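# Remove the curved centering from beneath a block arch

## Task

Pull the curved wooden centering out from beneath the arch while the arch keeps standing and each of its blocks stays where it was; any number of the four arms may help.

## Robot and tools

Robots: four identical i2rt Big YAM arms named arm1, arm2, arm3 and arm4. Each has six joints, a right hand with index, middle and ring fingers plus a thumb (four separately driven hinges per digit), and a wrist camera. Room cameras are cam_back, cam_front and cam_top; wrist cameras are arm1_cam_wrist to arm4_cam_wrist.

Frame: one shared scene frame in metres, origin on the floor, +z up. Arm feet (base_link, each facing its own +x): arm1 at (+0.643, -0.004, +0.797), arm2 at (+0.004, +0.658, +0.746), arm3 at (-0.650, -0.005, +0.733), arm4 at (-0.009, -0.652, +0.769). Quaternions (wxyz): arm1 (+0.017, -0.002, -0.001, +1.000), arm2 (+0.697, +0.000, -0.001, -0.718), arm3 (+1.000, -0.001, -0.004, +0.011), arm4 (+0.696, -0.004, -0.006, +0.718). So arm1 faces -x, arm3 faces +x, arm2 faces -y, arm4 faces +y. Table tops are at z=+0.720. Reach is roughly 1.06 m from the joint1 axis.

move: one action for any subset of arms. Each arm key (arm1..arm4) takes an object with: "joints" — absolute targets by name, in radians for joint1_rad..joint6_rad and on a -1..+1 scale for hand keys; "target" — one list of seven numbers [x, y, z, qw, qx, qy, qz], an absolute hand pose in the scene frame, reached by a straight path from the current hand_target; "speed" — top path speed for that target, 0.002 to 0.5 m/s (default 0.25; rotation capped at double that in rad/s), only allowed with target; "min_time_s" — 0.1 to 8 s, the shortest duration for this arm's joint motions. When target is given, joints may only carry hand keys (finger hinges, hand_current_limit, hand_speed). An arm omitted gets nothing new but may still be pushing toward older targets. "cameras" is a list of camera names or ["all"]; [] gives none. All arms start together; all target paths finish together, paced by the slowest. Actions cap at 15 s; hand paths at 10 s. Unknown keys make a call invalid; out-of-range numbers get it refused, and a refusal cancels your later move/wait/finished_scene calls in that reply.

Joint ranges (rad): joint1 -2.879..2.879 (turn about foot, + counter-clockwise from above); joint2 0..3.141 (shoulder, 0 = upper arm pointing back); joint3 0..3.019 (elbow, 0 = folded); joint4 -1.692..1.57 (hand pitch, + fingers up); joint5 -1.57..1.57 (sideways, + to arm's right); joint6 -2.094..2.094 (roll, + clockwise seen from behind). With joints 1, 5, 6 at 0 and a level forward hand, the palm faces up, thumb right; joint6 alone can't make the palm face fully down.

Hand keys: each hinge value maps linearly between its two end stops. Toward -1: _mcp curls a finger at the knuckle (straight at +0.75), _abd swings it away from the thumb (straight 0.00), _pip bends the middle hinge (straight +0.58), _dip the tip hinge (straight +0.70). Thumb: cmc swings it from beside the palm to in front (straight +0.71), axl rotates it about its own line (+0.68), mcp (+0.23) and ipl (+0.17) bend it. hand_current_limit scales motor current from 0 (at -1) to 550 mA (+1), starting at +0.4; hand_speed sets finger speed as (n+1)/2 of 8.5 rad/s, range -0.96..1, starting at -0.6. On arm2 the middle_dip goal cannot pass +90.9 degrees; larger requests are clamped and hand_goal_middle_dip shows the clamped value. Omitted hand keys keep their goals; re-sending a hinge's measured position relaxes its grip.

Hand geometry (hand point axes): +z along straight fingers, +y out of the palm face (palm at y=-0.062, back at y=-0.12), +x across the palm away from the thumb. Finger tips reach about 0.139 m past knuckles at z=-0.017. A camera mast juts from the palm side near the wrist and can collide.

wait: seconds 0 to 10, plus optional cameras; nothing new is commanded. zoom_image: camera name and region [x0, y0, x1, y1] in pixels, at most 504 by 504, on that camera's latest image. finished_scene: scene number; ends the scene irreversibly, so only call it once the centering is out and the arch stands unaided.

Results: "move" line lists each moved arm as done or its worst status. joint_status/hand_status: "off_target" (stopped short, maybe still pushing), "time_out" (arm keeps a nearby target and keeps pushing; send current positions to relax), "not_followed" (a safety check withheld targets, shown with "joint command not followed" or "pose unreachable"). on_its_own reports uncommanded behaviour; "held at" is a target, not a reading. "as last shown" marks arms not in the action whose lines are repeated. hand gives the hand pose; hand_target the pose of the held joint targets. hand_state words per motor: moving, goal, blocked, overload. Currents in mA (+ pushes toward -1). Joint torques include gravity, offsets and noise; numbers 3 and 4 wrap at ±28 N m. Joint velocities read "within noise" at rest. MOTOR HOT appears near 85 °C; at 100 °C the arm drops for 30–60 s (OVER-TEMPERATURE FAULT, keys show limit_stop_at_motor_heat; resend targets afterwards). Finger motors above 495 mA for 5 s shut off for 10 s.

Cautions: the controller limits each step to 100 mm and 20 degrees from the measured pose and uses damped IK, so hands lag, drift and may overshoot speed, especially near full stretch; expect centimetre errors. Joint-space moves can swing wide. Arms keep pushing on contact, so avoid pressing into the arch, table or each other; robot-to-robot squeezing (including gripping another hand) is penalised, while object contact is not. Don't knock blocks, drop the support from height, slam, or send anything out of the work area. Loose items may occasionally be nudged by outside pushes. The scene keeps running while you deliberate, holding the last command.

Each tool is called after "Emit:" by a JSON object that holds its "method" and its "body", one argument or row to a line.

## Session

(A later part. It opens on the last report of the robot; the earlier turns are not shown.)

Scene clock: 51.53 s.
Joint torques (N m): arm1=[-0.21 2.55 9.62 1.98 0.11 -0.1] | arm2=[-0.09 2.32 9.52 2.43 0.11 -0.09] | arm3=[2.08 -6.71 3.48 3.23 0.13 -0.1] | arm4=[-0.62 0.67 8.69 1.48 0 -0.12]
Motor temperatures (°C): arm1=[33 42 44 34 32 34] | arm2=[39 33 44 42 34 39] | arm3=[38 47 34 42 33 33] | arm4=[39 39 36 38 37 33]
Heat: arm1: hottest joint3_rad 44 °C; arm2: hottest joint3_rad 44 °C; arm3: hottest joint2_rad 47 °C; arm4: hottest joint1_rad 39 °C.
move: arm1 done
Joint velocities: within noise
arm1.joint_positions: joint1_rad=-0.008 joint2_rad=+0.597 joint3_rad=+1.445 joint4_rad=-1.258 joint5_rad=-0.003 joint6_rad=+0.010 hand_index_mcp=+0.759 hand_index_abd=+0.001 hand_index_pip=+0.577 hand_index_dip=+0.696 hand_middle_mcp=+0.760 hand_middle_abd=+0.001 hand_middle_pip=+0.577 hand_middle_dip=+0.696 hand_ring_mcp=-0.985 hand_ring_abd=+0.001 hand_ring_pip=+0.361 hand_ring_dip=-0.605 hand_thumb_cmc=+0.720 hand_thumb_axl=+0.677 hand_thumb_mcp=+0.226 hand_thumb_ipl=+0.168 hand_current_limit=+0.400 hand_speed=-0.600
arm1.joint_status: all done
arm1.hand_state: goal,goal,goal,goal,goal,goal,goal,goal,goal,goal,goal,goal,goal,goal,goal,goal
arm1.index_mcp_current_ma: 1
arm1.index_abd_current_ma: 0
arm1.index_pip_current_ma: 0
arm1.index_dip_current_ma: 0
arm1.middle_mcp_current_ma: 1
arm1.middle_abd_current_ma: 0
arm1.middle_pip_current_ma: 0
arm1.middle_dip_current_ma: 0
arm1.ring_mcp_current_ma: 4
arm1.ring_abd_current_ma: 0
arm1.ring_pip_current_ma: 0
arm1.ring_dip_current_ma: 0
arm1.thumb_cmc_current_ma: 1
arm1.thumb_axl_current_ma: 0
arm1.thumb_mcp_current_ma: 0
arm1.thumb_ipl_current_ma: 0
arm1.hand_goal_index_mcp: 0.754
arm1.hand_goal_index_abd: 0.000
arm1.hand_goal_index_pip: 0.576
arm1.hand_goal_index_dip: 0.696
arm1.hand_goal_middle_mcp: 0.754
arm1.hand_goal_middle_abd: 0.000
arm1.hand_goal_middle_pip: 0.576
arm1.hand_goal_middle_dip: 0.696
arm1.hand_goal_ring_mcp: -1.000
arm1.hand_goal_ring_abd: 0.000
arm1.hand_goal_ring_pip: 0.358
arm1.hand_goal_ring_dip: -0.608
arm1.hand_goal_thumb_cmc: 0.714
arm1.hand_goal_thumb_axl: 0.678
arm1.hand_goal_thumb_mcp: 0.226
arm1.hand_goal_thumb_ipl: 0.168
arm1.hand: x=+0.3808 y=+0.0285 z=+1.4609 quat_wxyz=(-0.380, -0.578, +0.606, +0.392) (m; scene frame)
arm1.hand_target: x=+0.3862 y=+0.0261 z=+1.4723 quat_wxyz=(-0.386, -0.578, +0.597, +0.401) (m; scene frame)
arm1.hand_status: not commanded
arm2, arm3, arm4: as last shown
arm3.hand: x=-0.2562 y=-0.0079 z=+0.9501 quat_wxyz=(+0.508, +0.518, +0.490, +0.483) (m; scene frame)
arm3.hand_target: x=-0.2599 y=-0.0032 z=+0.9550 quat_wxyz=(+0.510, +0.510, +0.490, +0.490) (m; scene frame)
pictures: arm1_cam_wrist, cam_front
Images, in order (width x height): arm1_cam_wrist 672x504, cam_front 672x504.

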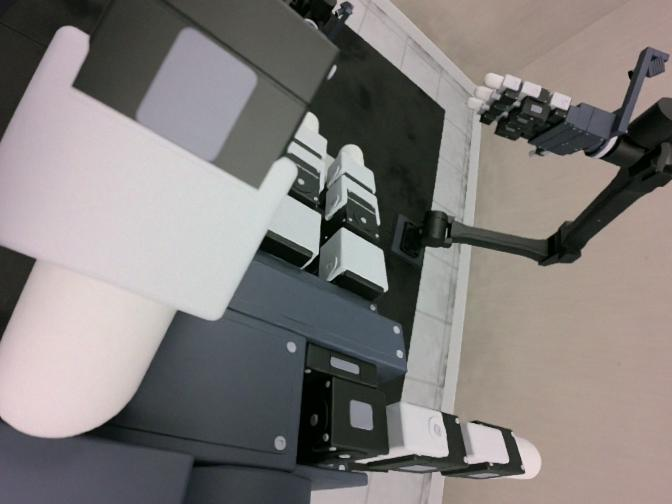

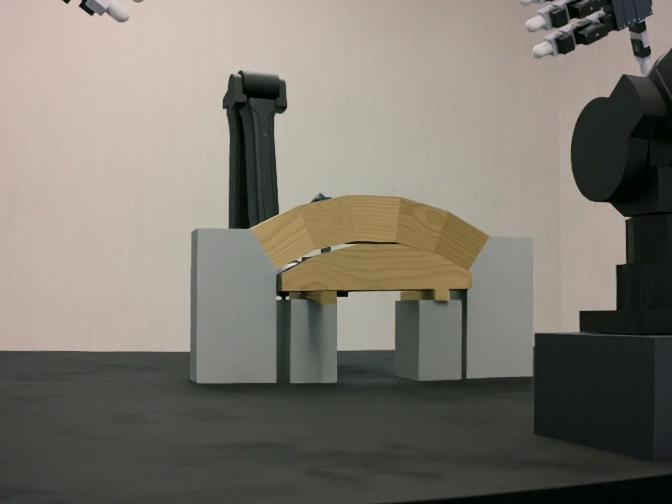

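Emit:
{"method": "move", "body": {
  "arm1": {"target": [0.28, 0.025, 1.0, 0.4912, 0.4912, -0.5087, -0.5087], "speed": 0.15},
  "cameras": ["arm1_cam_wrist", "cam_front", "cam_top"]
}}

Emit:
{"method": "move", "body": {
  "arm1": {"target": [0.26, 0.025, 0.905, 0.4912, 0.4912, -0.5087, -0.5087], "speed": 0.1},
  "cameras": ["arm1_cam_wrist", "cam_front", "cam_top"]
}}

Scene clock: 56.23 s.
Joint torques (N m): arm1=[-0.09 -4.95 3.04 2.67 0.11 -0.07] | arm2=[-0.09 2.26 9.52 2.41 0.11 -0.09] | arm3=[3.02 -6.42 3.36 3.38 0.11 -0.11] | arm4=[-0.62 0.67 8.72 1.48 0.01 -0.11]
Motor temperatures (°C): arm1=[33 42 44 34 32 34] | arm2=[39 33 44 42 34 39] | arm3=[38 47 34 42 33 33] | arm4=[39 39 36 38 37 33]
Heat: arm1: hottest joint3_rad 44 °C; arm2: hottest joint3_rad 44 °C; arm3: hottest joint2_rad 47 °C; arm4: hottest joint1_rad 39 °C.
move: arm1 done
Joint velocities: within noise
arm1.joint_positions: joint1_rad=+0.025 joint2_rad=+1.639 joint3_rad=+0.052 joint4_rad=+1.570 joint5_rad=+0.029 joint6_rad=+0.009 hand_index_mcp=+0.761 hand_index_abd=+0.001 hand_index_pip=+0.577 hand_index_dip=+0.696 hand_middle_mcp=+0.762 hand_middle_abd=+0.001 hand_middle_pip=+0.577 hand_middle_dip=+0.696 hand_ring_mcp=-0.985 hand_ring_abd=+0.001 hand_ring_pip=+0.361 hand_ring_dip=-0.605 hand_thumb_cmc=+0.721 hand_thumb_axl=+0.677 hand_thumb_mcp=+0.226 hand_thumb_ipl=+0.168 hand_current_limit=+0.400 hand_speed=-0.600
arm1.joint_status: not commanded
arm1.hand_state: goal,goal,goal,goal,goal,goal,goal,goal,goal,goal,goal,goal,goal,goal,goal,goal
arm1.index_mcp_current_ma: 1
arm1.index_abd_current_ma: 0
arm1.index_pip_current_ma: 0
arm1.index_dip_current_ma: 0
arm1.middle_mcp_current_ma: 1
arm1.middle_abd_current_ma: 0
arm1.middle_pip_current_ma: 0
arm1.middle_dip_current_ma: 0
arm1.ring_mcp_current_ma: 4
arm1.ring_abd_current_ma: 0
arm1.ring_pip_current_ma: 0
arm1.ring_dip_current_ma: 0
arm1.thumb_cmc_current_ma: 1
arm1.thumb_axl_current_ma: 0
arm1.thumb_mcp_current_ma: 0
arm1.thumb_ipl_current_ma: 0
arm1.hand_goal_index_mcp: 0.754
arm1.hand_goal_index_abd: 0.000
arm1.hand_goal_index_pip: 0.576
arm1.hand_goal_index_dip: 0.696
arm1.hand_goal_middle_mcp: 0.754
arm1.hand_goal_middle_abd: 0.000
arm1.hand_goal_middle_pip: 0.576
arm1.hand_goal_middle_dip: 0.696
arm1.hand_goal_ring_mcp: -1.000
arm1.hand_goal_ring_abd: 0.000
arm1.hand_goal_ring_pip: 0.358
arm1.hand_goal_ring_dip: -0.608
arm1.hand_goal_thumb_cmc: 0.714
arm1.hand_goal_thumb_axl: 0.678
arm1.hand_goal_thumb_mcp: 0.226
arm1.hand_goal_thumb_ipl: 0.168
arm1.hand: x=+0.2845 y=+0.0277 z=+0.9981 quat_wxyz=(-0.487, -0.493, +0.517, +0.503) (m; scene frame)
arm1.hand_target: x=+0.2801 y=+0.0250 z=+1.0003 quat_wxyz=(-0.490, -0.492, +0.510, +0.507) (m; scene frame)
arm1.hand_status: done (0.006 m and 1.3 deg from the pose sent, 0.472 m and 23.8 deg at the start; a joint's target at an end of its range on 20 of 137 steps)
arm2, arm3, arm4: as last shown
pictures: arm1_cam_wrist, cam_front, cam_top
Images, in order (width x height): arm1_cam_wrist 672x504, cam_front 672x504, cam_top 672x504.

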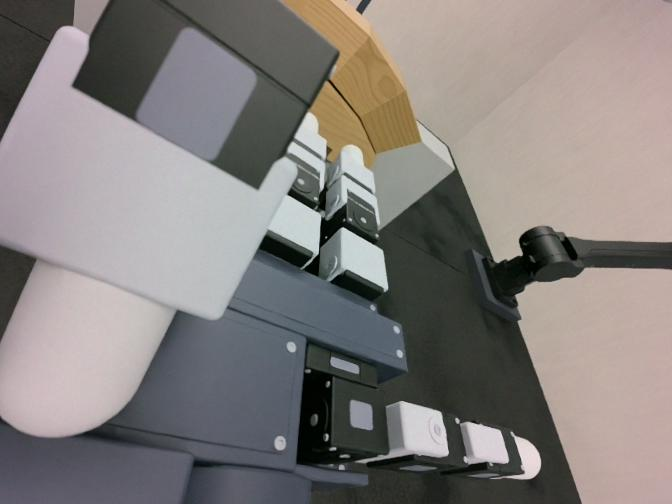

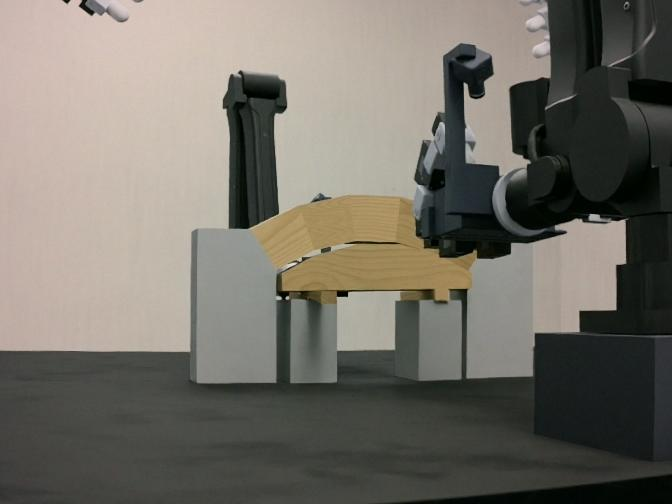

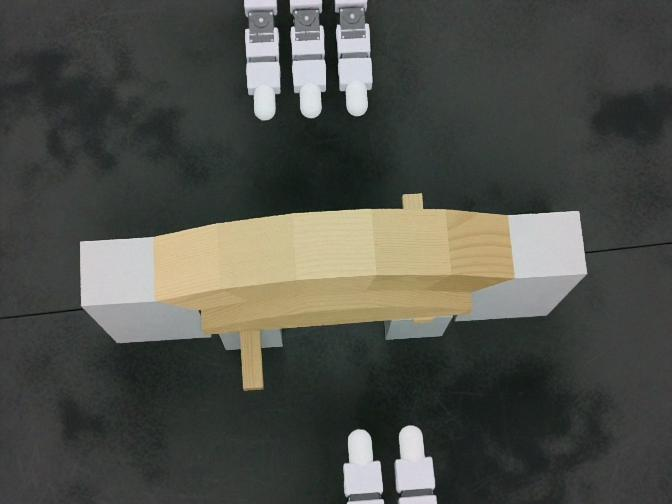

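Scene clock: 57.90 s.
Joint torques (N m): arm1=[0.09 -7.06 0.5 2.41 0.12 0.06] | arm2=[-0.09 2.32 9.51 2.41 0.11 -0.09] | arm3=[2.08 -7.18 3.4 3.52 0.09 -0.09] | arm4=[-0.62 0.67 8.72 1.5 0.01 -0.12]
Motor temperatures (°C): arm1=[33 42 44 34 32 34] | arm2=[39 33 44 42 34 39] | arm3=[38 47 34 42 33 33] | arm4=[39 39 36 38 37 33]
Heat: arm1: hottest joint3_rad 44 °C; arm2: hottest joint3_rad 44 °C; arm3: hottest joint2_rad 47 °C; arm4: hottest joint1_rad 39 °C.
move: arm1 off_target
Joint velocities: within noise
arm1.joint_positions: joint1_rad=+0.048 joint2_rad=+1.927 joint3_rad=+0.101 joint4_rad=+1.572 joint5_rad=+0.063 joint6_rad=+0.027 hand_index_mcp=+0.761 hand_index_abd=+0.001 hand_index_pip=+0.577 hand_index_dip=+0.696 hand_middle_mcp=+0.762 hand_middle_abd=+0.001 hand_middle_pip=+0.577 hand_middle_dip=+0.696 hand_ring_mcp=-0.985 hand_ring_abd=+0.001 hand_ring_pip=+0.361 hand_ring_dip=-0.605 hand_thumb_cmc=+0.721 hand_thumb_axl=+0.677 hand_thumb_mcp=+0.226 hand_thumb_ipl=+0.168 hand_current_limit=+0.400 hand_speed=-0.600
arm1.joint_status: not commanded
arm1.hand_state: goal,goal,goal,goal,goal,goal,goal,goal,goal,goal,goal,goal,goal,goal,goal,goal
arm1.index_mcp_current_ma: 1
arm1.index_abd_current_ma: 0
arm1.index_pip_current_ma: 0
arm1.index_dip_current_ma: 0
arm1.middle_mcp_current_ma: 1
arm1.middle_abd_current_ma: 0
arm1.middle_pip_current_ma: 0
arm1.middle_dip_current_ma: 0
arm1.ring_mcp_current_ma: 4
arm1.ring_abd_current_ma: 0
arm1.ring_pip_current_ma: 0
arm1.ring_dip_current_ma: 0
arm1.thumb_cmc_current_ma: 1
arm1.thumb_axl_current_ma: 0
arm1.thumb_mcp_current_ma: 0
arm1.thumb_ipl_current_ma: 0
arm1.hand_goal_index_mcp: 0.754
arm1.hand_goal_index_abd: 0.000
arm1.hand_goal_index_pip: 0.576
arm1.hand_goal_index_dip: 0.696
arm1.hand_goal_middle_mcp: 0.754
arm1.hand_goal_middle_abd: 0.000
arm1.hand_goal_middle_pip: 0.576
arm1.hand_goal_middle_dip: 0.696
arm1.hand_goal_ring_mcp: -1.000
arm1.hand_goal_ring_abd: 0.000
arm1.hand_goal_ring_pip: 0.358
arm1.hand_goal_ring_dip: -0.608
arm1.hand_goal_thumb_cmc: 0.714
arm1.hand_goal_thumb_axl: 0.678
arm1.hand_goal_thumb_mcp: 0.226
arm1.hand_goal_thumb_ipl: 0.168
arm1.hand: x=+0.2616 y=+0.0266 z=+0.9075 quat_wxyz=(-0.422, -0.543, +0.577, +0.441) (m; scene frame)
arm1.hand_target: x=+0.2595 y=+0.0249 z=+0.9058 quat_wxyz=(-0.426, -0.540, +0.577, +0.439) (m; scene frame)
arm1.hand_status: off_target (0.003 m and 14.8 deg from the pose sent, 0.096 m and 1.3 deg at the start; a joint's target at an end of its range on 50 of 50 steps)
arm2, arm3, arm4: as last shown
pictures: arm1_cam_wrist, cam_front, cam_top
Images, in order (width x height): arm1_cam_wrist 672x504, cam_front 672x504, cam_top 672x504.

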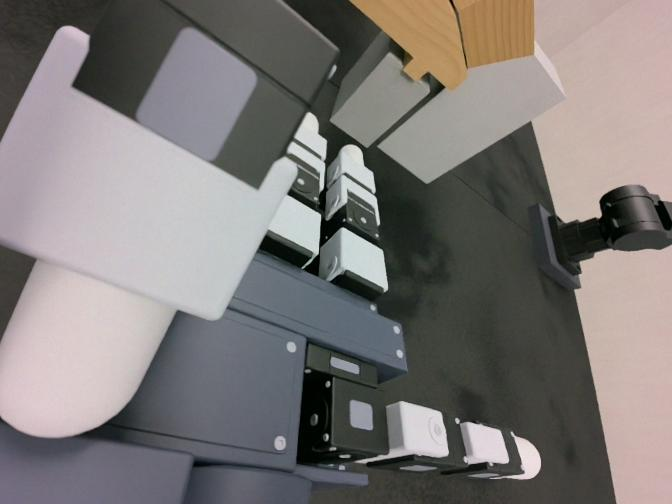

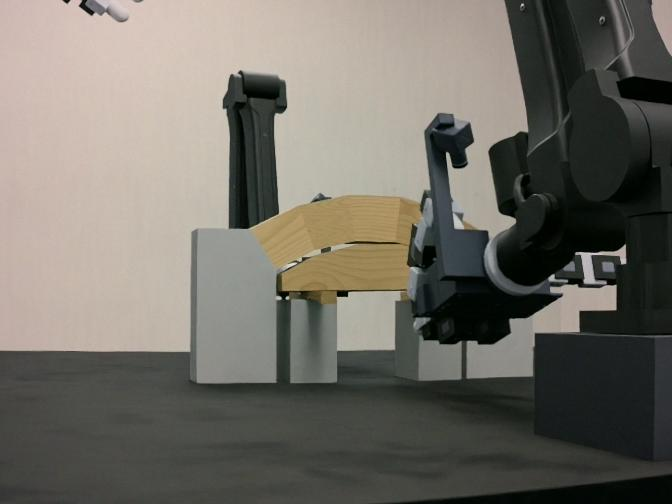

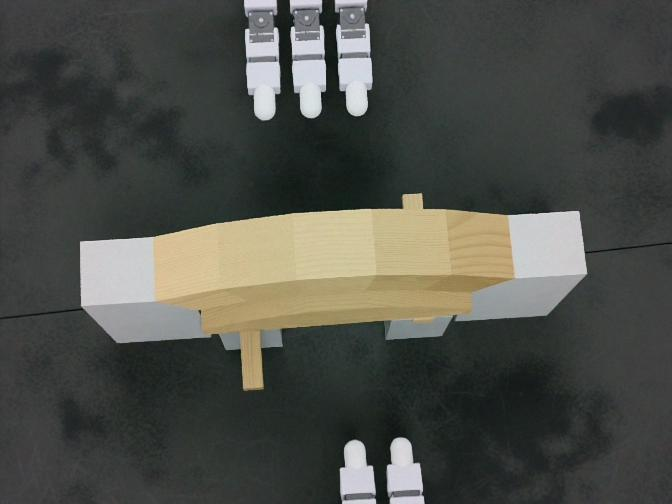

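Emit:
{"method": "move", "body": {
  "arm1": {"target": [0.25, 0.01, 0.95, 0.3473, 0.6016, -0.623, -0.3597], "speed": 0.1, "joints": {"hand_index_mcp": 0.3425, "hand_middle_mcp": 0.3425, "hand_ring_mcp": 0.3425, "hand_ring_pip": 0.577, "hand_ring_dip": 0.696}},
  "arm3": {"joints": {"hand_ring_mcp": -1.0, "hand_ring_pip": 0.358, "hand_ring_dip": -0.609}},
  "cameras": ["arm1_cam_wrist", "cam_front", "cam_top"]
}}

Scene clock: 62.13 s.
Joint torques (N m): arm1=[-0.03 -3.55 10.88 1.43 0.2 0.07] | arm2=[-0.09 2.32 9.54 2.4 0.11 -0.09] | arm3=[1.79 -6.83 3.1 3.14 0.06 -0.12] | arm4=[-0.5 0.73 8.7 1.48 0 -0.12]
Motor temperatures (°C): arm1=[33 42 44 34 32 34] | arm2=[39 33 44 42 34 39] | arm3=[38 47 34 42 33 33] | arm4=[39 39 36 38 36 33]
Heat: arm1: hottest joint3_rad 44 °C; arm2: hottest joint3_rad 44 °C; arm3: hottest joint2_rad 47 °C; arm4: hottest joint1_rad 39 °C.
move: arm1 off_target; arm3 done
Joint velocities: within noise
arm1.joint_positions: joint1_rad=+0.103 joint2_rad=+1.021 joint3_rad=+0.130 joint4_rad=+0.323 joint5_rad=+0.092 joint6_rad=+0.047 hand_index_mcp=+0.362 hand_index_abd=+0.001 hand_index_pip=+0.577 hand_index_dip=+0.696 hand_middle_mcp=+0.366 hand_middle_abd=+0.001 hand_middle_pip=+0.577 hand_middle_dip=+0.696 hand_ring_mcp=+0.350 hand_ring_abd=+0.001 hand_ring_pip=+0.578 hand_ring_dip=+0.693 hand_thumb_cmc=+0.721 hand_thumb_axl=+0.677 hand_thumb_mcp=+0.226 hand_thumb_ipl=+0.168 hand_current_limit=+0.400 hand_speed=-0.600
arm1.joint_status: hand_middle_mcp off_target (ended at +0.366, target +0.343); the others done
arm1.hand_state: blocked,goal,goal,goal,blocked,goal,goal,goal,goal,goal,goal,goal,goal,goal,goal,goal
arm1.index_mcp_current_ma: 7
arm1.index_abd_current_ma: 0
arm1.index_pip_current_ma: 0
arm1.index_dip_current_ma: 0
arm1.middle_mcp_current_ma: 10
arm1.middle_abd_current_ma: 0
arm1.middle_pip_current_ma: 0
arm1.middle_dip_current_ma: 0
arm1.ring_mcp_current_ma: 1
arm1.ring_abd_current_ma: 0
arm1.ring_pip_current_ma: 0
arm1.ring_dip_current_ma: 0
arm1.thumb_cmc_current_ma: 1
arm1.thumb_axl_current_ma: 0
arm1.thumb_mcp_current_ma: 0
arm1.thumb_ipl_current_ma: 0
arm1.hand_goal_index_mcp: 0.342
arm1.hand_goal_index_abd: 0.000
arm1.hand_goal_index_pip: 0.576
arm1.hand_goal_index_dip: 0.696
arm1.hand_goal_middle_mcp: 0.342
arm1.hand_goal_middle_abd: 0.000
arm1.hand_goal_middle_pip: 0.576
arm1.hand_goal_middle_dip: 0.696
arm1.hand_goal_ring_mcp: 0.342
arm1.hand_goal_ring_abd: 0.000
arm1.hand_goal_ring_pip: 0.578
arm1.hand_goal_ring_dip: 0.696
arm1.hand_goal_thumb_cmc: 0.714
arm1.hand_goal_thumb_axl: 0.678
arm1.hand_goal_thumb_mcp: 0.226
arm1.hand_goal_thumb_ipl: 0.168
arm1.hand: x=+0.2671 y=+0.0128 z=+0.9263 quat_wxyz=(-0.329, -0.612, +0.629, +0.349) (m; scene frame)
arm1.hand_target: x=+0.2516 y=+0.0099 z=+0.9504 quat_wxyz=(-0.348, -0.602, +0.623, +0.360) (m; scene frame)
arm1.hand_status: off_target (0.029 m and 2.8 deg from the pose sent, 0.047 m and 15.3 deg at the start)
arm2, arm4: as last shown
arm3.joint_positions: joint1_rad=+0.109 joint2_rad=+1.543 joint3_rad=+0.156 joint4_rad=+1.360 joint5_rad=+0.184 joint6_rad=+0.010 hand_index_mcp=+0.764 hand_index_abd=+0.000 hand_index_pip=+0.577 hand_index_dip=+0.696 hand_middle_mcp=+0.762 hand_middle_abd=+0.000 hand_middle_pip=+0.577 hand_middle_dip=+0.696 hand_ring_mcp=-0.986 hand_ring_abd=+0.000 hand_ring_pip=+0.361 hand_ring_dip=-0.606 hand_thumb_cmc=+0.722 hand_thumb_axl=+0.677 hand_thumb_mcp=+0.226 hand_thumb_ipl=+0.168 hand_current_limit=+0.400 hand_speed=-0.600
arm3.joint_status: all done
arm3.hand_state: goal,goal,goal,goal,goal,goal,goal,goal,goal,goal,goal,goal,goal,goal,goal,goal
arm3.index_mcp_current_ma: 2
arm3.index_abd_current_ma: 0
arm3.index_pip_current_ma: 0
arm3.index_dip_current_ma: 0
arm3.middle_mcp_current_ma: 1
arm3.middle_abd_current_ma: 0
arm3.middle_pip_current_ma: 0
arm3.middle_dip_current_ma: 0
arm3.ring_mcp_current_ma: 4
arm3.ring_abd_current_ma: 0
arm3.ring_pip_current_ma: 0
arm3.ring_dip_current_ma: 0
arm3.thumb_cmc_current_ma: 1
arm3.thumb_axl_current_ma: 0
arm3.thumb_mcp_current_ma: 0
arm3.thumb_ipl_current_ma: 0
arm3.hand_goal_index_mcp: 0.754
arm3.hand_goal_index_abd: 0.000
arm3.hand_goal_index_pip: 0.576
arm3.hand_goal_index_dip: 0.696
arm3.hand_goal_middle_mcp: 0.754
arm3.hand_goal_middle_abd: 0.000
arm3.hand_goal_middle_pip: 0.576
arm3.hand_goal_middle_dip: 0.696
arm3.hand_goal_ring_mcp: -1.000
arm3.hand_goal_ring_abd: 0.000
arm3.hand_goal_ring_pip: 0.358
arm3.hand_goal_ring_dip: -0.608
arm3.hand_goal_thumb_cmc: 0.714
arm3.hand_goal_thumb_axl: 0.678
arm3.hand_goal_thumb_mcp: 0.226
arm3.hand_goal_thumb_ipl: 0.168
arm3.hand: x=-0.2562 y=-0.0079 z=+0.9502 quat_wxyz=(+0.508, +0.518, +0.490, +0.483) (m; scene frame)
arm3.hand_target: x=-0.2599 y=-0.0032 z=+0.9551 quat_wxyz=(+0.510, +0.510, +0.489, +0.490) (m; scene frame)
arm3.hand_status: not commanded
pictures: arm1_cam_wrist, cam_front, cam_top
Images, in order (width x height): arm1_cam_wrist 672x504, cam_front 672x504, cam_top 672x504.

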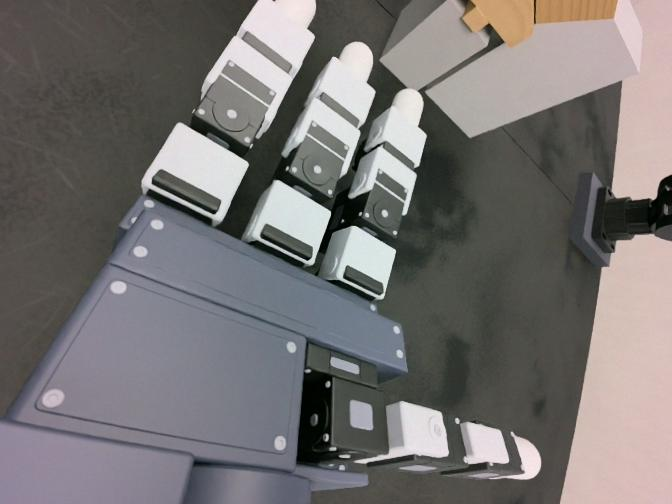

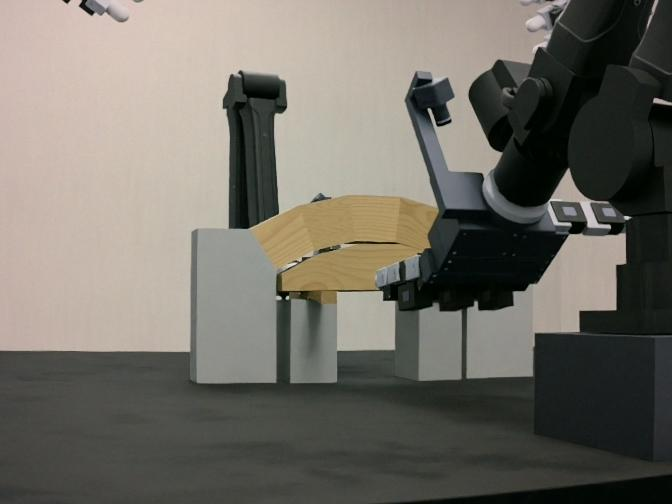

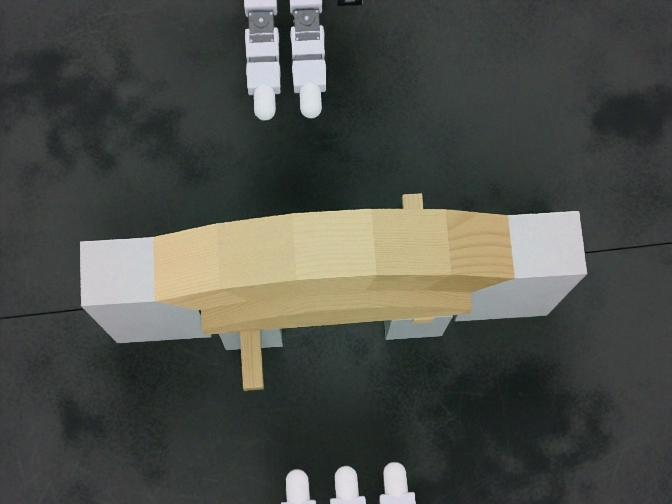

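Emit:
{"method": "move", "body": {
  "arm1": {"target": [0.1516, 0.014, 0.948, 0.3473, 0.6016, -0.623, -0.3597], "speed": 0.06},
  "cameras": ["arm1_cam_wrist", "cam_front", "cam_top"]
}}

Scene clock: 65.00 s.
Joint torques (N m): arm1=[-1.38 -6.24 10 2.45 -0.09 -0.11] | arm2=[-0.03 2.32 9.51 2.43 0.11 -0.09] | arm3=[0.97 -6.65 3.32 3.21 0.08 -0.12] | arm4=[-0.5 0.62 8.7 1.47 0 -0.11]
Motor temperatures (°C): arm1=[33 42 45 34 32 34] | arm2=[39 33 45 42 33 39] | arm3=[38 47 34 42 33 33] | arm4=[39 39 36 38 36 33]
Heat: arm1: hottest joint3_rad 45 °C; arm2: hottest joint3_rad 45 °C; arm3: hottest joint2_rad 47 °C; arm4: hottest joint1_rad 39 °C.
move: arm1 off_target
Joint velocities: within noise
arm1.joint_positions: joint1_rad=+0.080 joint2_rad=+1.354 joint3_rad=+0.371 joint4_rad=+0.422 joint5_rad=+0.066 joint6_rad=+0.047 hand_index_mcp=+0.362 hand_index_abd=+0.001 hand_index_pip=+0.577 hand_index_dip=+0.696 hand_middle_mcp=+0.366 hand_middle_abd=+0.001 hand_middle_pip=+0.577 hand_middle_dip=+0.696 hand_ring_mcp=+0.350 hand_ring_abd=+0.001 hand_ring_pip=+0.578 hand_ring_dip=+0.693 hand_thumb_cmc=+0.721 hand_thumb_axl=+0.677 hand_thumb_mcp=+0.226 hand_thumb_ipl=+0.168 hand_current_limit=+0.400 hand_speed=-0.600
arm1.joint_status: not commanded
arm1.hand_state: blocked,goal,goal,goal,blocked,goal,goal,goal,goal,goal,goal,goal,goal,goal,goal,goal
arm1.index_mcp_current_ma: 7
arm1.index_abd_current_ma: 0
arm1.index_pip_current_ma: 0
arm1.index_dip_current_ma: 0
arm1.middle_mcp_current_ma: 10
arm1.middle_abd_current_ma: 0
arm1.middle_pip_current_ma: 0
arm1.middle_dip_current_ma: 0
arm1.ring_mcp_current_ma: 1
arm1.ring_abd_current_ma: 0
arm1.ring_pip_current_ma: 0
arm1.ring_dip_current_ma: 0
arm1.thumb_cmc_current_ma: 1
arm1.thumb_axl_current_ma: 0
arm1.thumb_mcp_current_ma: 0
arm1.thumb_ipl_current_ma: 0
arm1.hand_goal_index_mcp: 0.342
arm1.hand_goal_index_abd: 0.000
arm1.hand_goal_index_pip: 0.576
arm1.hand_goal_index_dip: 0.696
arm1.hand_goal_middle_mcp: 0.342
arm1.hand_goal_middle_abd: 0.000
arm1.hand_goal_middle_pip: 0.576
arm1.hand_goal_middle_dip: 0.696
arm1.hand_goal_ring_mcp: 0.342
arm1.hand_goal_ring_abd: 0.000
arm1.hand_goal_ring_pip: 0.578
arm1.hand_goal_ring_dip: 0.696
arm1.hand_goal_thumb_cmc: 0.714
arm1.hand_goal_thumb_axl: 0.678
arm1.hand_goal_thumb_mcp: 0.226
arm1.hand_goal_thumb_ipl: 0.168
arm1.hand: x=+0.1701 y=+0.0122 z=+0.9324 quat_wxyz=(-0.336, -0.608, +0.631, +0.346) (m; scene frame)
arm1.hand_target: x=+0.1530 y=+0.0140 z=+0.9483 quat_wxyz=(-0.347, -0.602, +0.623, +0.360) (m; scene frame)
arm1.hand_status: off_target (0.024 m and 2.3 deg from the pose sent, 0.118 m and 2.7 deg at the start)
arm2, arm3, arm4: as last shown
pictures: arm1_cam_wrist, cam_front, cam_top
Images, in order (width x height): arm1_cam_wrist 672x504, cam_front 672x504, cam_top 672x504.

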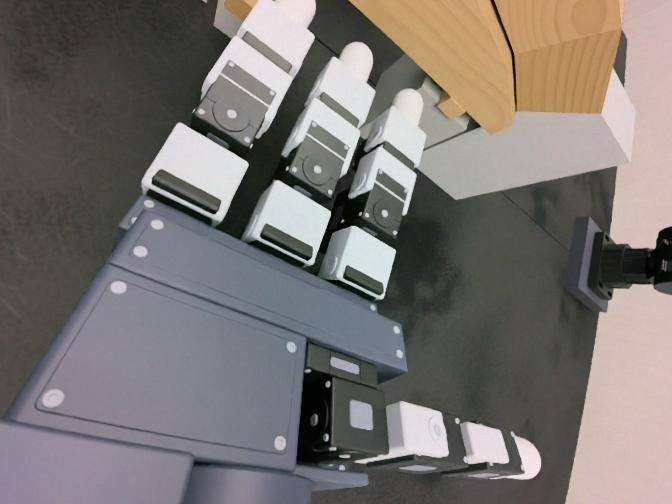

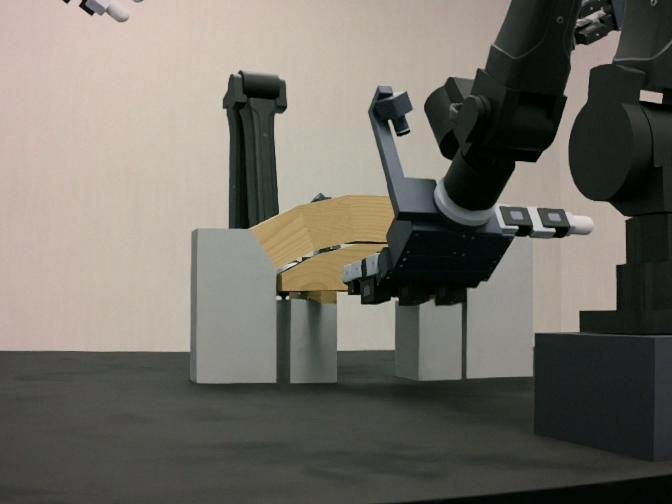

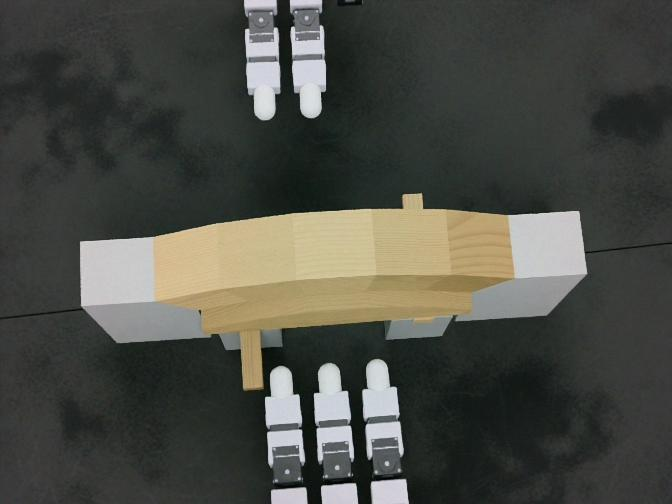

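Emit:
{"method": "move", "body": {
  "arm1": {"target": [0.098, 0.0195, 0.940, 0.3473, 0.6016, -0.623, -0.3597], "speed": 0.05},
  "cameras": ["cam_front", "cam_top", "cam_back"]
}}

Scene clock: 66.93 s.
Joint torques (N m): arm1=[-1.44 -8 10.32 2.32 -0.05 -0.09] | arm2=[-0.09 2.32 9.51 2.41 0.11 -0.1] | arm3=[1.55 -6.95 3.18 3.28 0.03 -0.12] | arm4=[-0.62 0.62 8.69 1.5 0 -0.12]
Motor temperatures (°C): arm1=[33 42 45 34 32 34] | arm2=[39 33 45 42 33 39] | arm3=[37 47 34 42 33 33] | arm4=[39 39 36 38 36 33]
Heat: arm1: hottest joint3_rad 45 °C; arm2: hottest joint3_rad 45 °C; arm3: hottest joint2_rad 47 °C; arm4: hottest joint1_rad 39 °C.
move: arm1 off_target
Joint velocities: within noise
arm1.joint_positions: joint1_rad=+0.060 joint2_rad=+1.503 joint3_rad=+0.498 joint4_rad=+0.444 joint5_rad=+0.046 joint6_rad=+0.036 hand_index_mcp=+0.354 hand_index_abd=+0.001 hand_index_pip=+0.577 hand_index_dip=+0.696 hand_middle_mcp=+0.365 hand_middle_abd=+0.001 hand_middle_pip=+0.577 hand_middle_dip=+0.696 hand_ring_mcp=+0.341 hand_ring_abd=+0.001 hand_ring_pip=+0.575 hand_ring_dip=+0.693 hand_thumb_cmc=+0.721 hand_thumb_axl=+0.677 hand_thumb_mcp=+0.225 hand_thumb_ipl=+0.168 hand_current_limit=+0.400 hand_speed=-0.600
arm1.joint_status: not commanded
arm1.hand_state: goal,goal,goal,goal,blocked,goal,goal,goal,goal,goal,goal,goal,goal,goal,goal,goal
arm1.index_mcp_current_ma: 3
arm1.index_abd_current_ma: 0
arm1.index_pip_current_ma: 0
arm1.index_dip_current_ma: 0
arm1.middle_mcp_current_ma: 10
arm1.middle_abd_current_ma: 0
arm1.middle_pip_current_ma: 0
arm1.middle_dip_current_ma: 0
arm1.ring_mcp_current_ma: 0
arm1.ring_abd_current_ma: 0
arm1.ring_pip_current_ma: 0
arm1.ring_dip_current_ma: 0
arm1.thumb_cmc_current_ma: 1
arm1.thumb_axl_current_ma: 0
arm1.thumb_mcp_current_ma: 0
arm1.thumb_ipl_current_ma: 0
arm1.hand_goal_index_mcp: 0.342
arm1.hand_goal_index_abd: 0.000
arm1.hand_goal_index_pip: 0.576
arm1.hand_goal_index_dip: 0.696
arm1.hand_goal_middle_mcp: 0.342
arm1.hand_goal_middle_abd: 0.000
arm1.hand_goal_middle_pip: 0.576
arm1.hand_goal_middle_dip: 0.696
arm1.hand_goal_ring_mcp: 0.342
arm1.hand_goal_ring_abd: 0.000
arm1.hand_goal_ring_pip: 0.578
arm1.hand_goal_ring_dip: 0.696
arm1.hand_goal_thumb_cmc: 0.714
arm1.hand_goal_thumb_axl: 0.678
arm1.hand_goal_thumb_mcp: 0.226
arm1.hand_goal_thumb_ipl: 0.168
arm1.hand: x=+0.1194 y=+0.0162 z=+0.9258 quat_wxyz=(-0.337, -0.609, +0.630, +0.345) (m; scene frame)
arm1.hand_target: x=+0.0996 y=+0.0194 z=+0.9405 quat_wxyz=(-0.347, -0.602, +0.623, +0.360) (m; scene frame)
arm1.hand_status: off_target (0.026 m and 2.3 deg from the pose sent, 0.073 m and 2.3 deg at the start)
arm2.joint_positions: joint1_rad=+0.026 joint2_rad=+0.643 joint3_rad=+1.411 joint4_rad=-1.287 joint5_rad=+0.093 joint6_rad=+1.162 hand_index_mcp=+0.755 hand_index_abd=+0.000 hand_index_pip=+0.577 hand_index_dip=+0.696 hand_middle_mcp=+0.755 hand_middle_abd=+0.000 hand_middle_pip=+0.577 hand_middle_dip=+0.696 hand_ring_mcp=+0.755 hand_ring_abd=+0.000 hand_ring_pip=+0.577 hand_ring_dip=+0.696 hand_thumb_cmc=+0.715 hand_thumb_axl=+0.677 hand_thumb_mcp=+0.226 hand_thumb_ipl=+0.168 hand_current_limit=+0.400 hand_speed=-0.600
arm2.joint_status: not commanded
arm2.hand_state: goal,goal,goal,goal,goal,goal,goal,goal,goal,goal,goal,goal,goal,goal,goal,goal
arm2.index_mcp_current_ma: 0
arm2.index_abd_current_ma: 0
arm2.index_pip_current_ma: 0
arm2.index_dip_current_ma: 0
arm2.middle_mcp_current_ma: 0
arm2.middle_abd_current_ma: 0
arm2.middle_pip_current_ma: 0
arm2.middle_dip_current_ma: 0
arm2.ring_mcp_current_ma: 0
arm2.ring_abd_current_ma: 0
arm2.ring_pip_current_ma: 0
arm2.ring_dip_current_ma: 0
arm2.thumb_cmc_current_ma: 0
arm2.thumb_axl_current_ma: 0
arm2.thumb_mcp_current_ma: 0
arm2.thumb_ipl_current_ma: 0
arm2.hand_goal_index_mcp: 0.754
arm2.hand_goal_index_abd: 0.000
arm2.hand_goal_index_pip: 0.576
arm2.hand_goal_index_dip: 0.696
arm2.hand_goal_middle_mcp: 0.754
arm2.hand_goal_middle_abd: 0.000
arm2.hand_goal_middle_pip: 0.576
arm2.hand_goal_middle_dip: 0.696
arm2.hand_goal_ring_mcp: 0.754
arm2.hand_goal_ring_abd: 0.000
arm2.hand_goal_ring_pip: 0.576
arm2.hand_goal_ring_dip: 0.696
arm2.hand_goal_thumb_cmc: 0.714
arm2.hand_goal_thumb_axl: 0.678
arm2.hand_goal_thumb_mcp: 0.226
arm2.hand_goal_thumb_ipl: 0.168
arm2.hand: x=-0.1014 y=+0.4106 z=+1.3164 quat_wxyz=(+0.442, +0.708, -0.495, +0.241) (m; scene frame)
arm2.hand_target: x=-0.1015 y=+0.4137 z=+1.3285 quat_wxyz=(+0.451, +0.702, -0.492, +0.248) (m; scene frame)
arm2.hand_status: not commanded
arm3: as last shown
arm4.joint_positions: joint1_rad=+0.002 joint2_rad=+0.640 joint3_rad=+1.352 joint4_rad=-1.260 joint5_rad=-0.057 joint6_rad=+1.182 hand_index_mcp=+0.754 hand_index_abd=+0.000 hand_index_pip=+0.577 hand_index_dip=+0.696 hand_middle_mcp=+0.754 hand_middle_abd=+0.000 hand_middle_pip=+0.577 hand_middle_dip=+0.696 hand_ring_mcp=+0.754 hand_ring_abd=+0.000 hand_ring_pip=+0.577 hand_ring_dip=+0.696 hand_thumb_cmc=+0.714 hand_thumb_axl=+0.677 hand_thumb_mcp=+0.226 hand_thumb_ipl=+0.168 hand_current_limit=+0.400 hand_speed=-0.600
arm4.joint_status: not commanded
arm4.hand_state: goal,goal,goal,goal,goal,goal,goal,goal,goal,goal,goal,goal,goal,goal,goal,goal
arm4.index_mcp_current_ma: 0
arm4.index_abd_current_ma: 0
arm4.index_pip_current_ma: 0
arm4.index_dip_current_ma: 0
arm4.middle_mcp_current_ma: 0
arm4.middle_abd_current_ma: 0
arm4.middle_pip_current_ma: 0
arm4.middle_dip_current_ma: 0
arm4.ring_mcp_current_ma: 0
arm4.ring_abd_current_ma: 0
arm4.ring_pip_current_ma: 0
arm4.ring_dip_current_ma: 0
arm4.thumb_cmc_current_ma: 0
arm4.thumb_axl_current_ma: 0
arm4.thumb_mcp_current_ma: 0
arm4.thumb_ipl_current_ma: 0
arm4.hand_goal_index_mcp: 0.754
arm4.hand_goal_index_abd: 0.000
arm4.hand_goal_index_pip: 0.576
arm4.hand_goal_index_dip: 0.696
arm4.hand_goal_middle_mcp: 0.754
arm4.hand_goal_middle_abd: 0.000
arm4.hand_goal_middle_pip: 0.576
arm4.hand_goal_middle_dip: 0.696
arm4.hand_goal_ring_mcp: 0.754
arm4.hand_goal_ring_abd: 0.000
arm4.hand_goal_ring_pip: 0.576
arm4.hand_goal_ring_dip: 0.696
arm4.hand_goal_thumb_cmc: 0.714
arm4.hand_goal_thumb_axl: 0.678
arm4.hand_goal_thumb_mcp: 0.226
arm4.hand_goal_thumb_ipl: 0.168
arm4.hand: x=+0.0525 y=-0.3823 z=+1.3097 quat_wxyz=(-0.296, +0.459, +0.741, +0.392) (m; scene frame)
arm4.hand_target: x=+0.0524 y=-0.3847 z=+1.3217 quat_wxyz=(-0.302, +0.455, +0.736, +0.401) (m; scene frame)
arm4.hand_status: not commanded
pictures: cam_back, cam_front, cam_top
Images, in order (width x height): cam_back 672x504, cam_front 672x504, cam_top 672x504.

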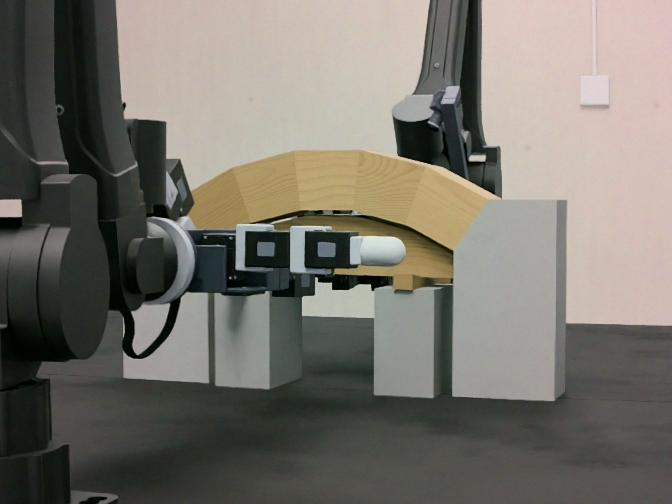

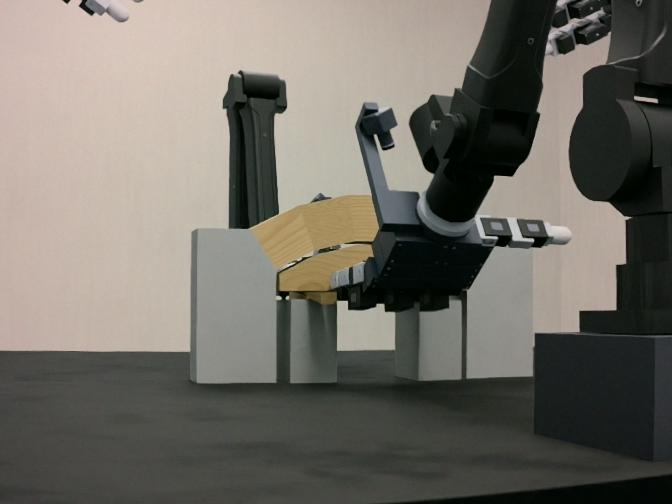

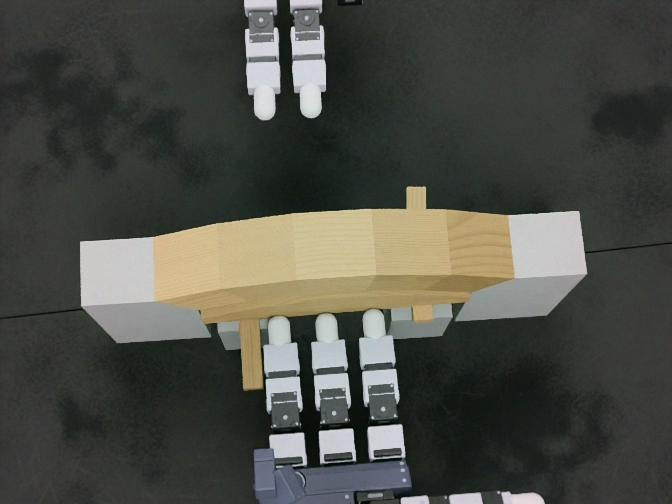

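Emit:
{"method": "move", "body": {
  "arm1": {"target": [0.080, 0.0203, 0.940, 0.3473, 0.6016, -0.623, -0.3597], "speed": 0.03},
  "cameras": ["cam_top"]
}}

Emit:
{"method": "move", "body": {
  "arm1": {"target": [0.064, 0.021, 0.940, 0.3473, 0.6016, -0.623, -0.3597], "speed": 0.03},
  "cameras": ["cam_front", "cam_top", "cam_back"]
}}

Scene clock: 68.80 s.
Joint torques (N m): arm1=[-1.61 -9.05 10.93 1.95 -0.07 -0.11] | arm2=[-0.09 2.32 9.52 2.41 0.11 -0.09] | arm3=[1.61 -6.53 3.32 3.14 0.05 -0.16] | arm4=[-0.56 0.62 8.69 1.48 0 -0.12]
Motor temperatures (°C): arm1=[33 42 45 34 32 34] | arm2=[39 33 45 42 33 39] | arm3=[37 47 34 42 33 33] | arm4=[39 39 36 38 36 33]
Heat: arm1: hottest joint3_rad 45 °C; arm2: hottest joint3_rad 45 °C; arm3: hottest joint2_rad 47 °C; arm4: hottest joint1_rad 39 °C.
move: arm1 off_target
Joint velocities: within noise
arm1.joint_positions: joint1_rad=+0.057 joint2_rad=+1.542 joint3_rad=+0.540 joint4_rad=+0.444 joint5_rad=+0.043 joint6_rad=+0.035 hand_index_mcp=+0.354 hand_index_abd=+0.001 hand_index_pip=+0.579 hand_index_dip=+0.696 hand_middle_mcp=+0.365 hand_middle_abd=+0.001 hand_middle_pip=+0.577 hand_middle_dip=+0.696 hand_ring_mcp=+0.342 hand_ring_abd=+0.001 hand_ring_pip=+0.574 hand_ring_dip=+0.693 hand_thumb_cmc=+0.721 hand_thumb_axl=+0.677 hand_thumb_mcp=+0.225 hand_thumb_ipl=+0.168 hand_current_limit=+0.400 hand_speed=-0.600
arm1.joint_status: not commanded
arm1.hand_state: goal,goal,goal,goal,blocked,goal,goal,goal,goal,goal,goal,goal,goal,goal,goal,goal
arm1.index_mcp_current_ma: 3
arm1.index_abd_current_ma: 0
arm1.index_pip_current_ma: 0
arm1.index_dip_current_ma: 0
arm1.middle_mcp_current_ma: 10
arm1.middle_abd_current_ma: 0
arm1.middle_pip_current_ma: 0
arm1.middle_dip_current_ma: 0
arm1.ring_mcp_current_ma: 0
arm1.ring_abd_current_ma: 0
arm1.ring_pip_current_ma: 0
arm1.ring_dip_current_ma: 0
arm1.thumb_cmc_current_ma: 1
arm1.thumb_axl_current_ma: 0
arm1.thumb_mcp_current_ma: 0
arm1.thumb_ipl_current_ma: 0
arm1.hand_goal_index_mcp: 0.342
arm1.hand_goal_index_abd: 0.000
arm1.hand_goal_index_pip: 0.576
arm1.hand_goal_index_dip: 0.696
arm1.hand_goal_middle_mcp: 0.342
arm1.hand_goal_middle_abd: 0.000
arm1.hand_goal_middle_pip: 0.576
arm1.hand_goal_middle_dip: 0.696
arm1.hand_goal_ring_mcp: 0.342
arm1.hand_goal_ring_abd: 0.000
arm1.hand_goal_ring_pip: 0.578
arm1.hand_goal_ring_dip: 0.696
arm1.hand_goal_thumb_cmc: 0.714
arm1.hand_goal_thumb_axl: 0.678
arm1.hand_goal_thumb_mcp: 0.226
arm1.hand_goal_thumb_ipl: 0.168
arm1.hand: x=+0.1034 y=+0.0167 z=+0.9250 quat_wxyz=(-0.338, -0.608, +0.630, +0.346) (m; scene frame)
arm1.hand_target: x=+0.0819 y=+0.0204 z=+0.9405 quat_wxyz=(-0.347, -0.602, +0.623, +0.360) (m; scene frame)
arm1.hand_status: off_target (0.028 m and 2.2 deg from the pose sent, 0.042 m and 2.4 deg at the start)
arm2, arm3, arm4: as last shown
pictures: cam_top
Images, in order (width x height): cam_top 672x504.

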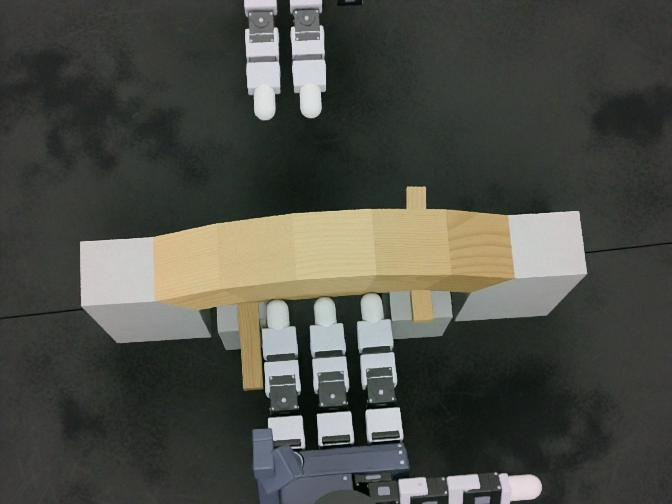

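Scene clock: 69.97 s.
Joint torques (N m): arm1=[-1.55 -9.58 11.03 1.66 -0.03 -0.07] | arm2=[-0.09 2.32 9.52 2.41 0.11 -0.1] | arm3=[1.67 -5.89 3.6 3.19 0.1 -0.1] | arm4=[-0.56 0.62 8.7 1.5 0 -0.11]
Motor temperatures (°C): arm1=[33 42 45 34 32 34] | arm2=[39 33 45 42 33 39] | arm3=[37 47 34 42 33 33] | arm4=[39 39 36 38 36 33]
Heat: arm1: hottest joint3_rad 45 °C; arm2: hottest joint3_rad 45 °C; arm3: hottest joint2_rad 47 °C; arm4: hottest joint1_rad 39 °C.
move: arm1 off_target
Joint velocities: within noise
arm1.joint_positions: joint1_rad=+0.054 joint2_rad=+1.578 joint3_rad=+0.584 joint4_rad=+0.439 joint5_rad=+0.041 joint6_rad=+0.033 hand_index_mcp=+0.358 hand_index_abd=+0.001 hand_index_pip=+0.583 hand_index_dip=+0.698 hand_middle_mcp=+0.365 hand_middle_abd=+0.001 hand_middle_pip=+0.577 hand_middle_dip=+0.696 hand_ring_mcp=+0.350 hand_ring_abd=+0.001 hand_ring_pip=+0.578 hand_ring_dip=+0.694 hand_thumb_cmc=+0.721 hand_thumb_axl=+0.677 hand_thumb_mcp=+0.225 hand_thumb_ipl=+0.168 hand_current_limit=+0.400 hand_speed=-0.600
arm1.joint_status: not commanded
arm1.hand_state: goal,goal,goal,goal,blocked,goal,goal,goal,goal,goal,goal,goal,goal,goal,goal,goal
arm1.index_mcp_current_ma: 5
arm1.index_abd_current_ma: 0
arm1.index_pip_current_ma: 1
arm1.index_dip_current_ma: 0
arm1.middle_mcp_current_ma: 10
arm1.middle_abd_current_ma: 0
arm1.middle_pip_current_ma: 0
arm1.middle_dip_current_ma: 0
arm1.ring_mcp_current_ma: 1
arm1.ring_abd_current_ma: 0
arm1.ring_pip_current_ma: 0
arm1.ring_dip_current_ma: 0
arm1.thumb_cmc_current_ma: 1
arm1.thumb_axl_current_ma: 0
arm1.thumb_mcp_current_ma: 0
arm1.thumb_ipl_current_ma: 0
arm1.hand_goal_index_mcp: 0.342
arm1.hand_goal_index_abd: 0.000
arm1.hand_goal_index_pip: 0.576
arm1.hand_goal_index_dip: 0.696
arm1.hand_goal_middle_mcp: 0.342
arm1.hand_goal_middle_abd: 0.000
arm1.hand_goal_middle_pip: 0.576
arm1.hand_goal_middle_dip: 0.696
arm1.hand_goal_ring_mcp: 0.342
arm1.hand_goal_ring_abd: 0.000
arm1.hand_goal_ring_pip: 0.578
arm1.hand_goal_ring_dip: 0.696
arm1.hand_goal_thumb_cmc: 0.714
arm1.hand_goal_thumb_axl: 0.678
arm1.hand_goal_thumb_mcp: 0.226
arm1.hand_goal_thumb_ipl: 0.168
arm1.hand: x=+0.0870 y=+0.0172 z=+0.9251 quat_wxyz=(-0.339, -0.608, +0.629, +0.347) (m; scene frame)
arm1.hand_target: x=+0.0659 y=+0.0209 z=+0.9405 quat_wxyz=(-0.347, -0.602, +0.623, +0.360) (m; scene frame)
arm1.hand_status: off_target (0.028 m and 2.0 deg from the pose sent, 0.042 m and 2.2 deg at the start)
arm2, arm3, arm4: as last shown
pictures: cam_back, cam_front, cam_top
Images, in order (width x height): cam_back 672x504, cam_front 672x504, cam_top 672x504.

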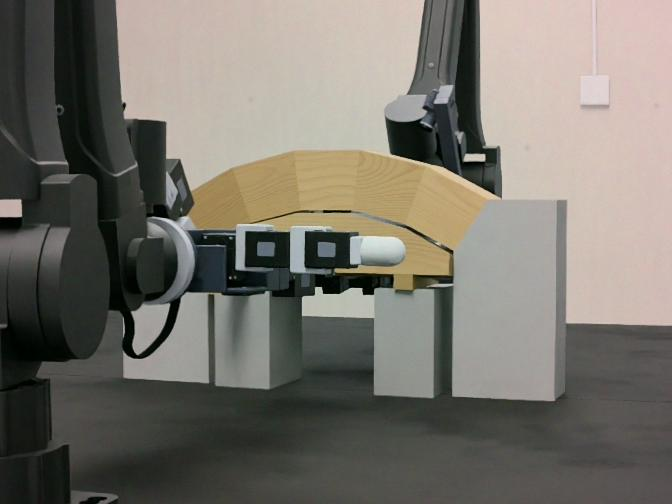

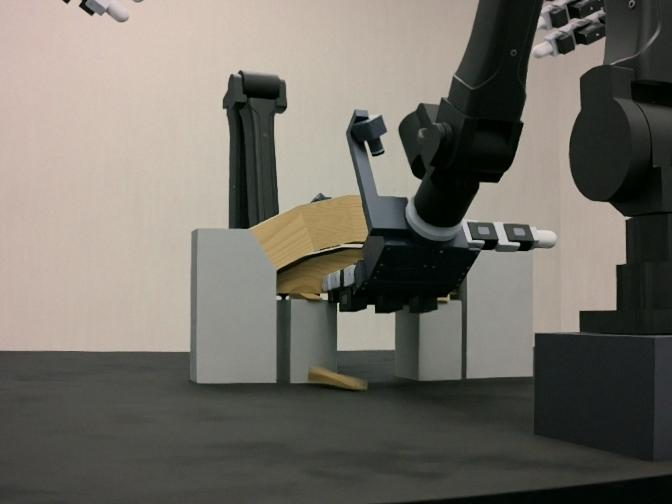

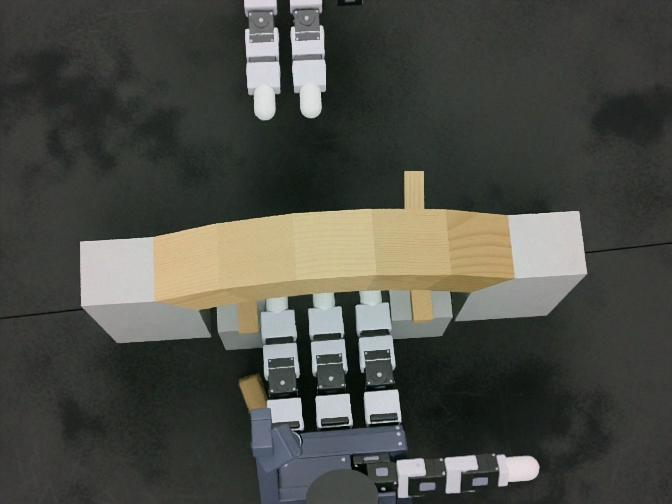

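Emit:
{"method": "zoom_image", "body": {
  "camera": "cam_front",
  "region": [240, 180, 500, 400]
}}

Emit:
{"method": "zoom_image", "body": {
  "camera": "cam_back",
  "region": [190, 140, 480, 310]
}}

Emit:
{"method": "zoom_image", "body": {
  "camera": "cam_top",
  "region": [190, 150, 490, 430]
}}

Scaled by 1.938 from the camera's 672x504 image, which has a finer 960x720 frame.

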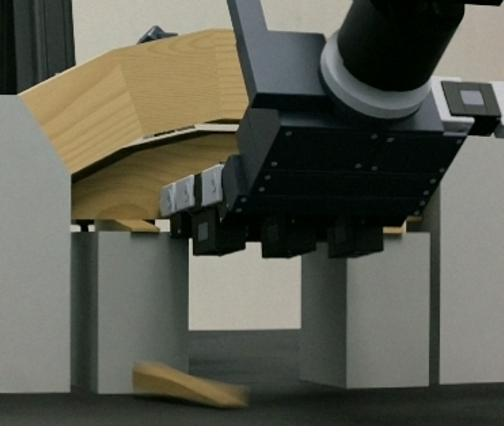

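Scaled by 1.738 from the camera's 672x504 image, which has a finer 960x720 frame.

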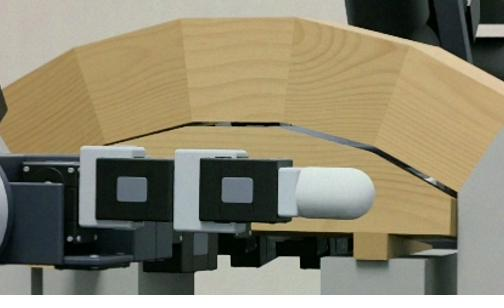

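Scaled by 1.680 from the camera's 672x504 image, which has a finer 960x720 frame.

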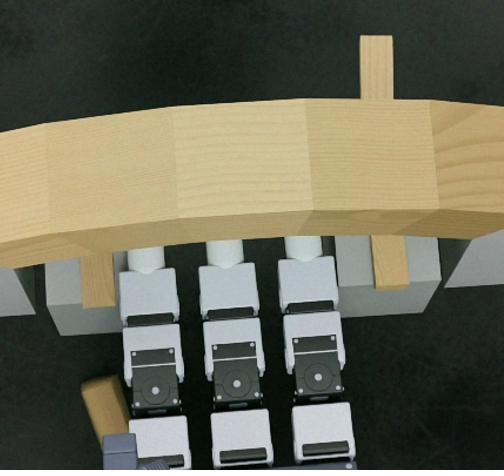

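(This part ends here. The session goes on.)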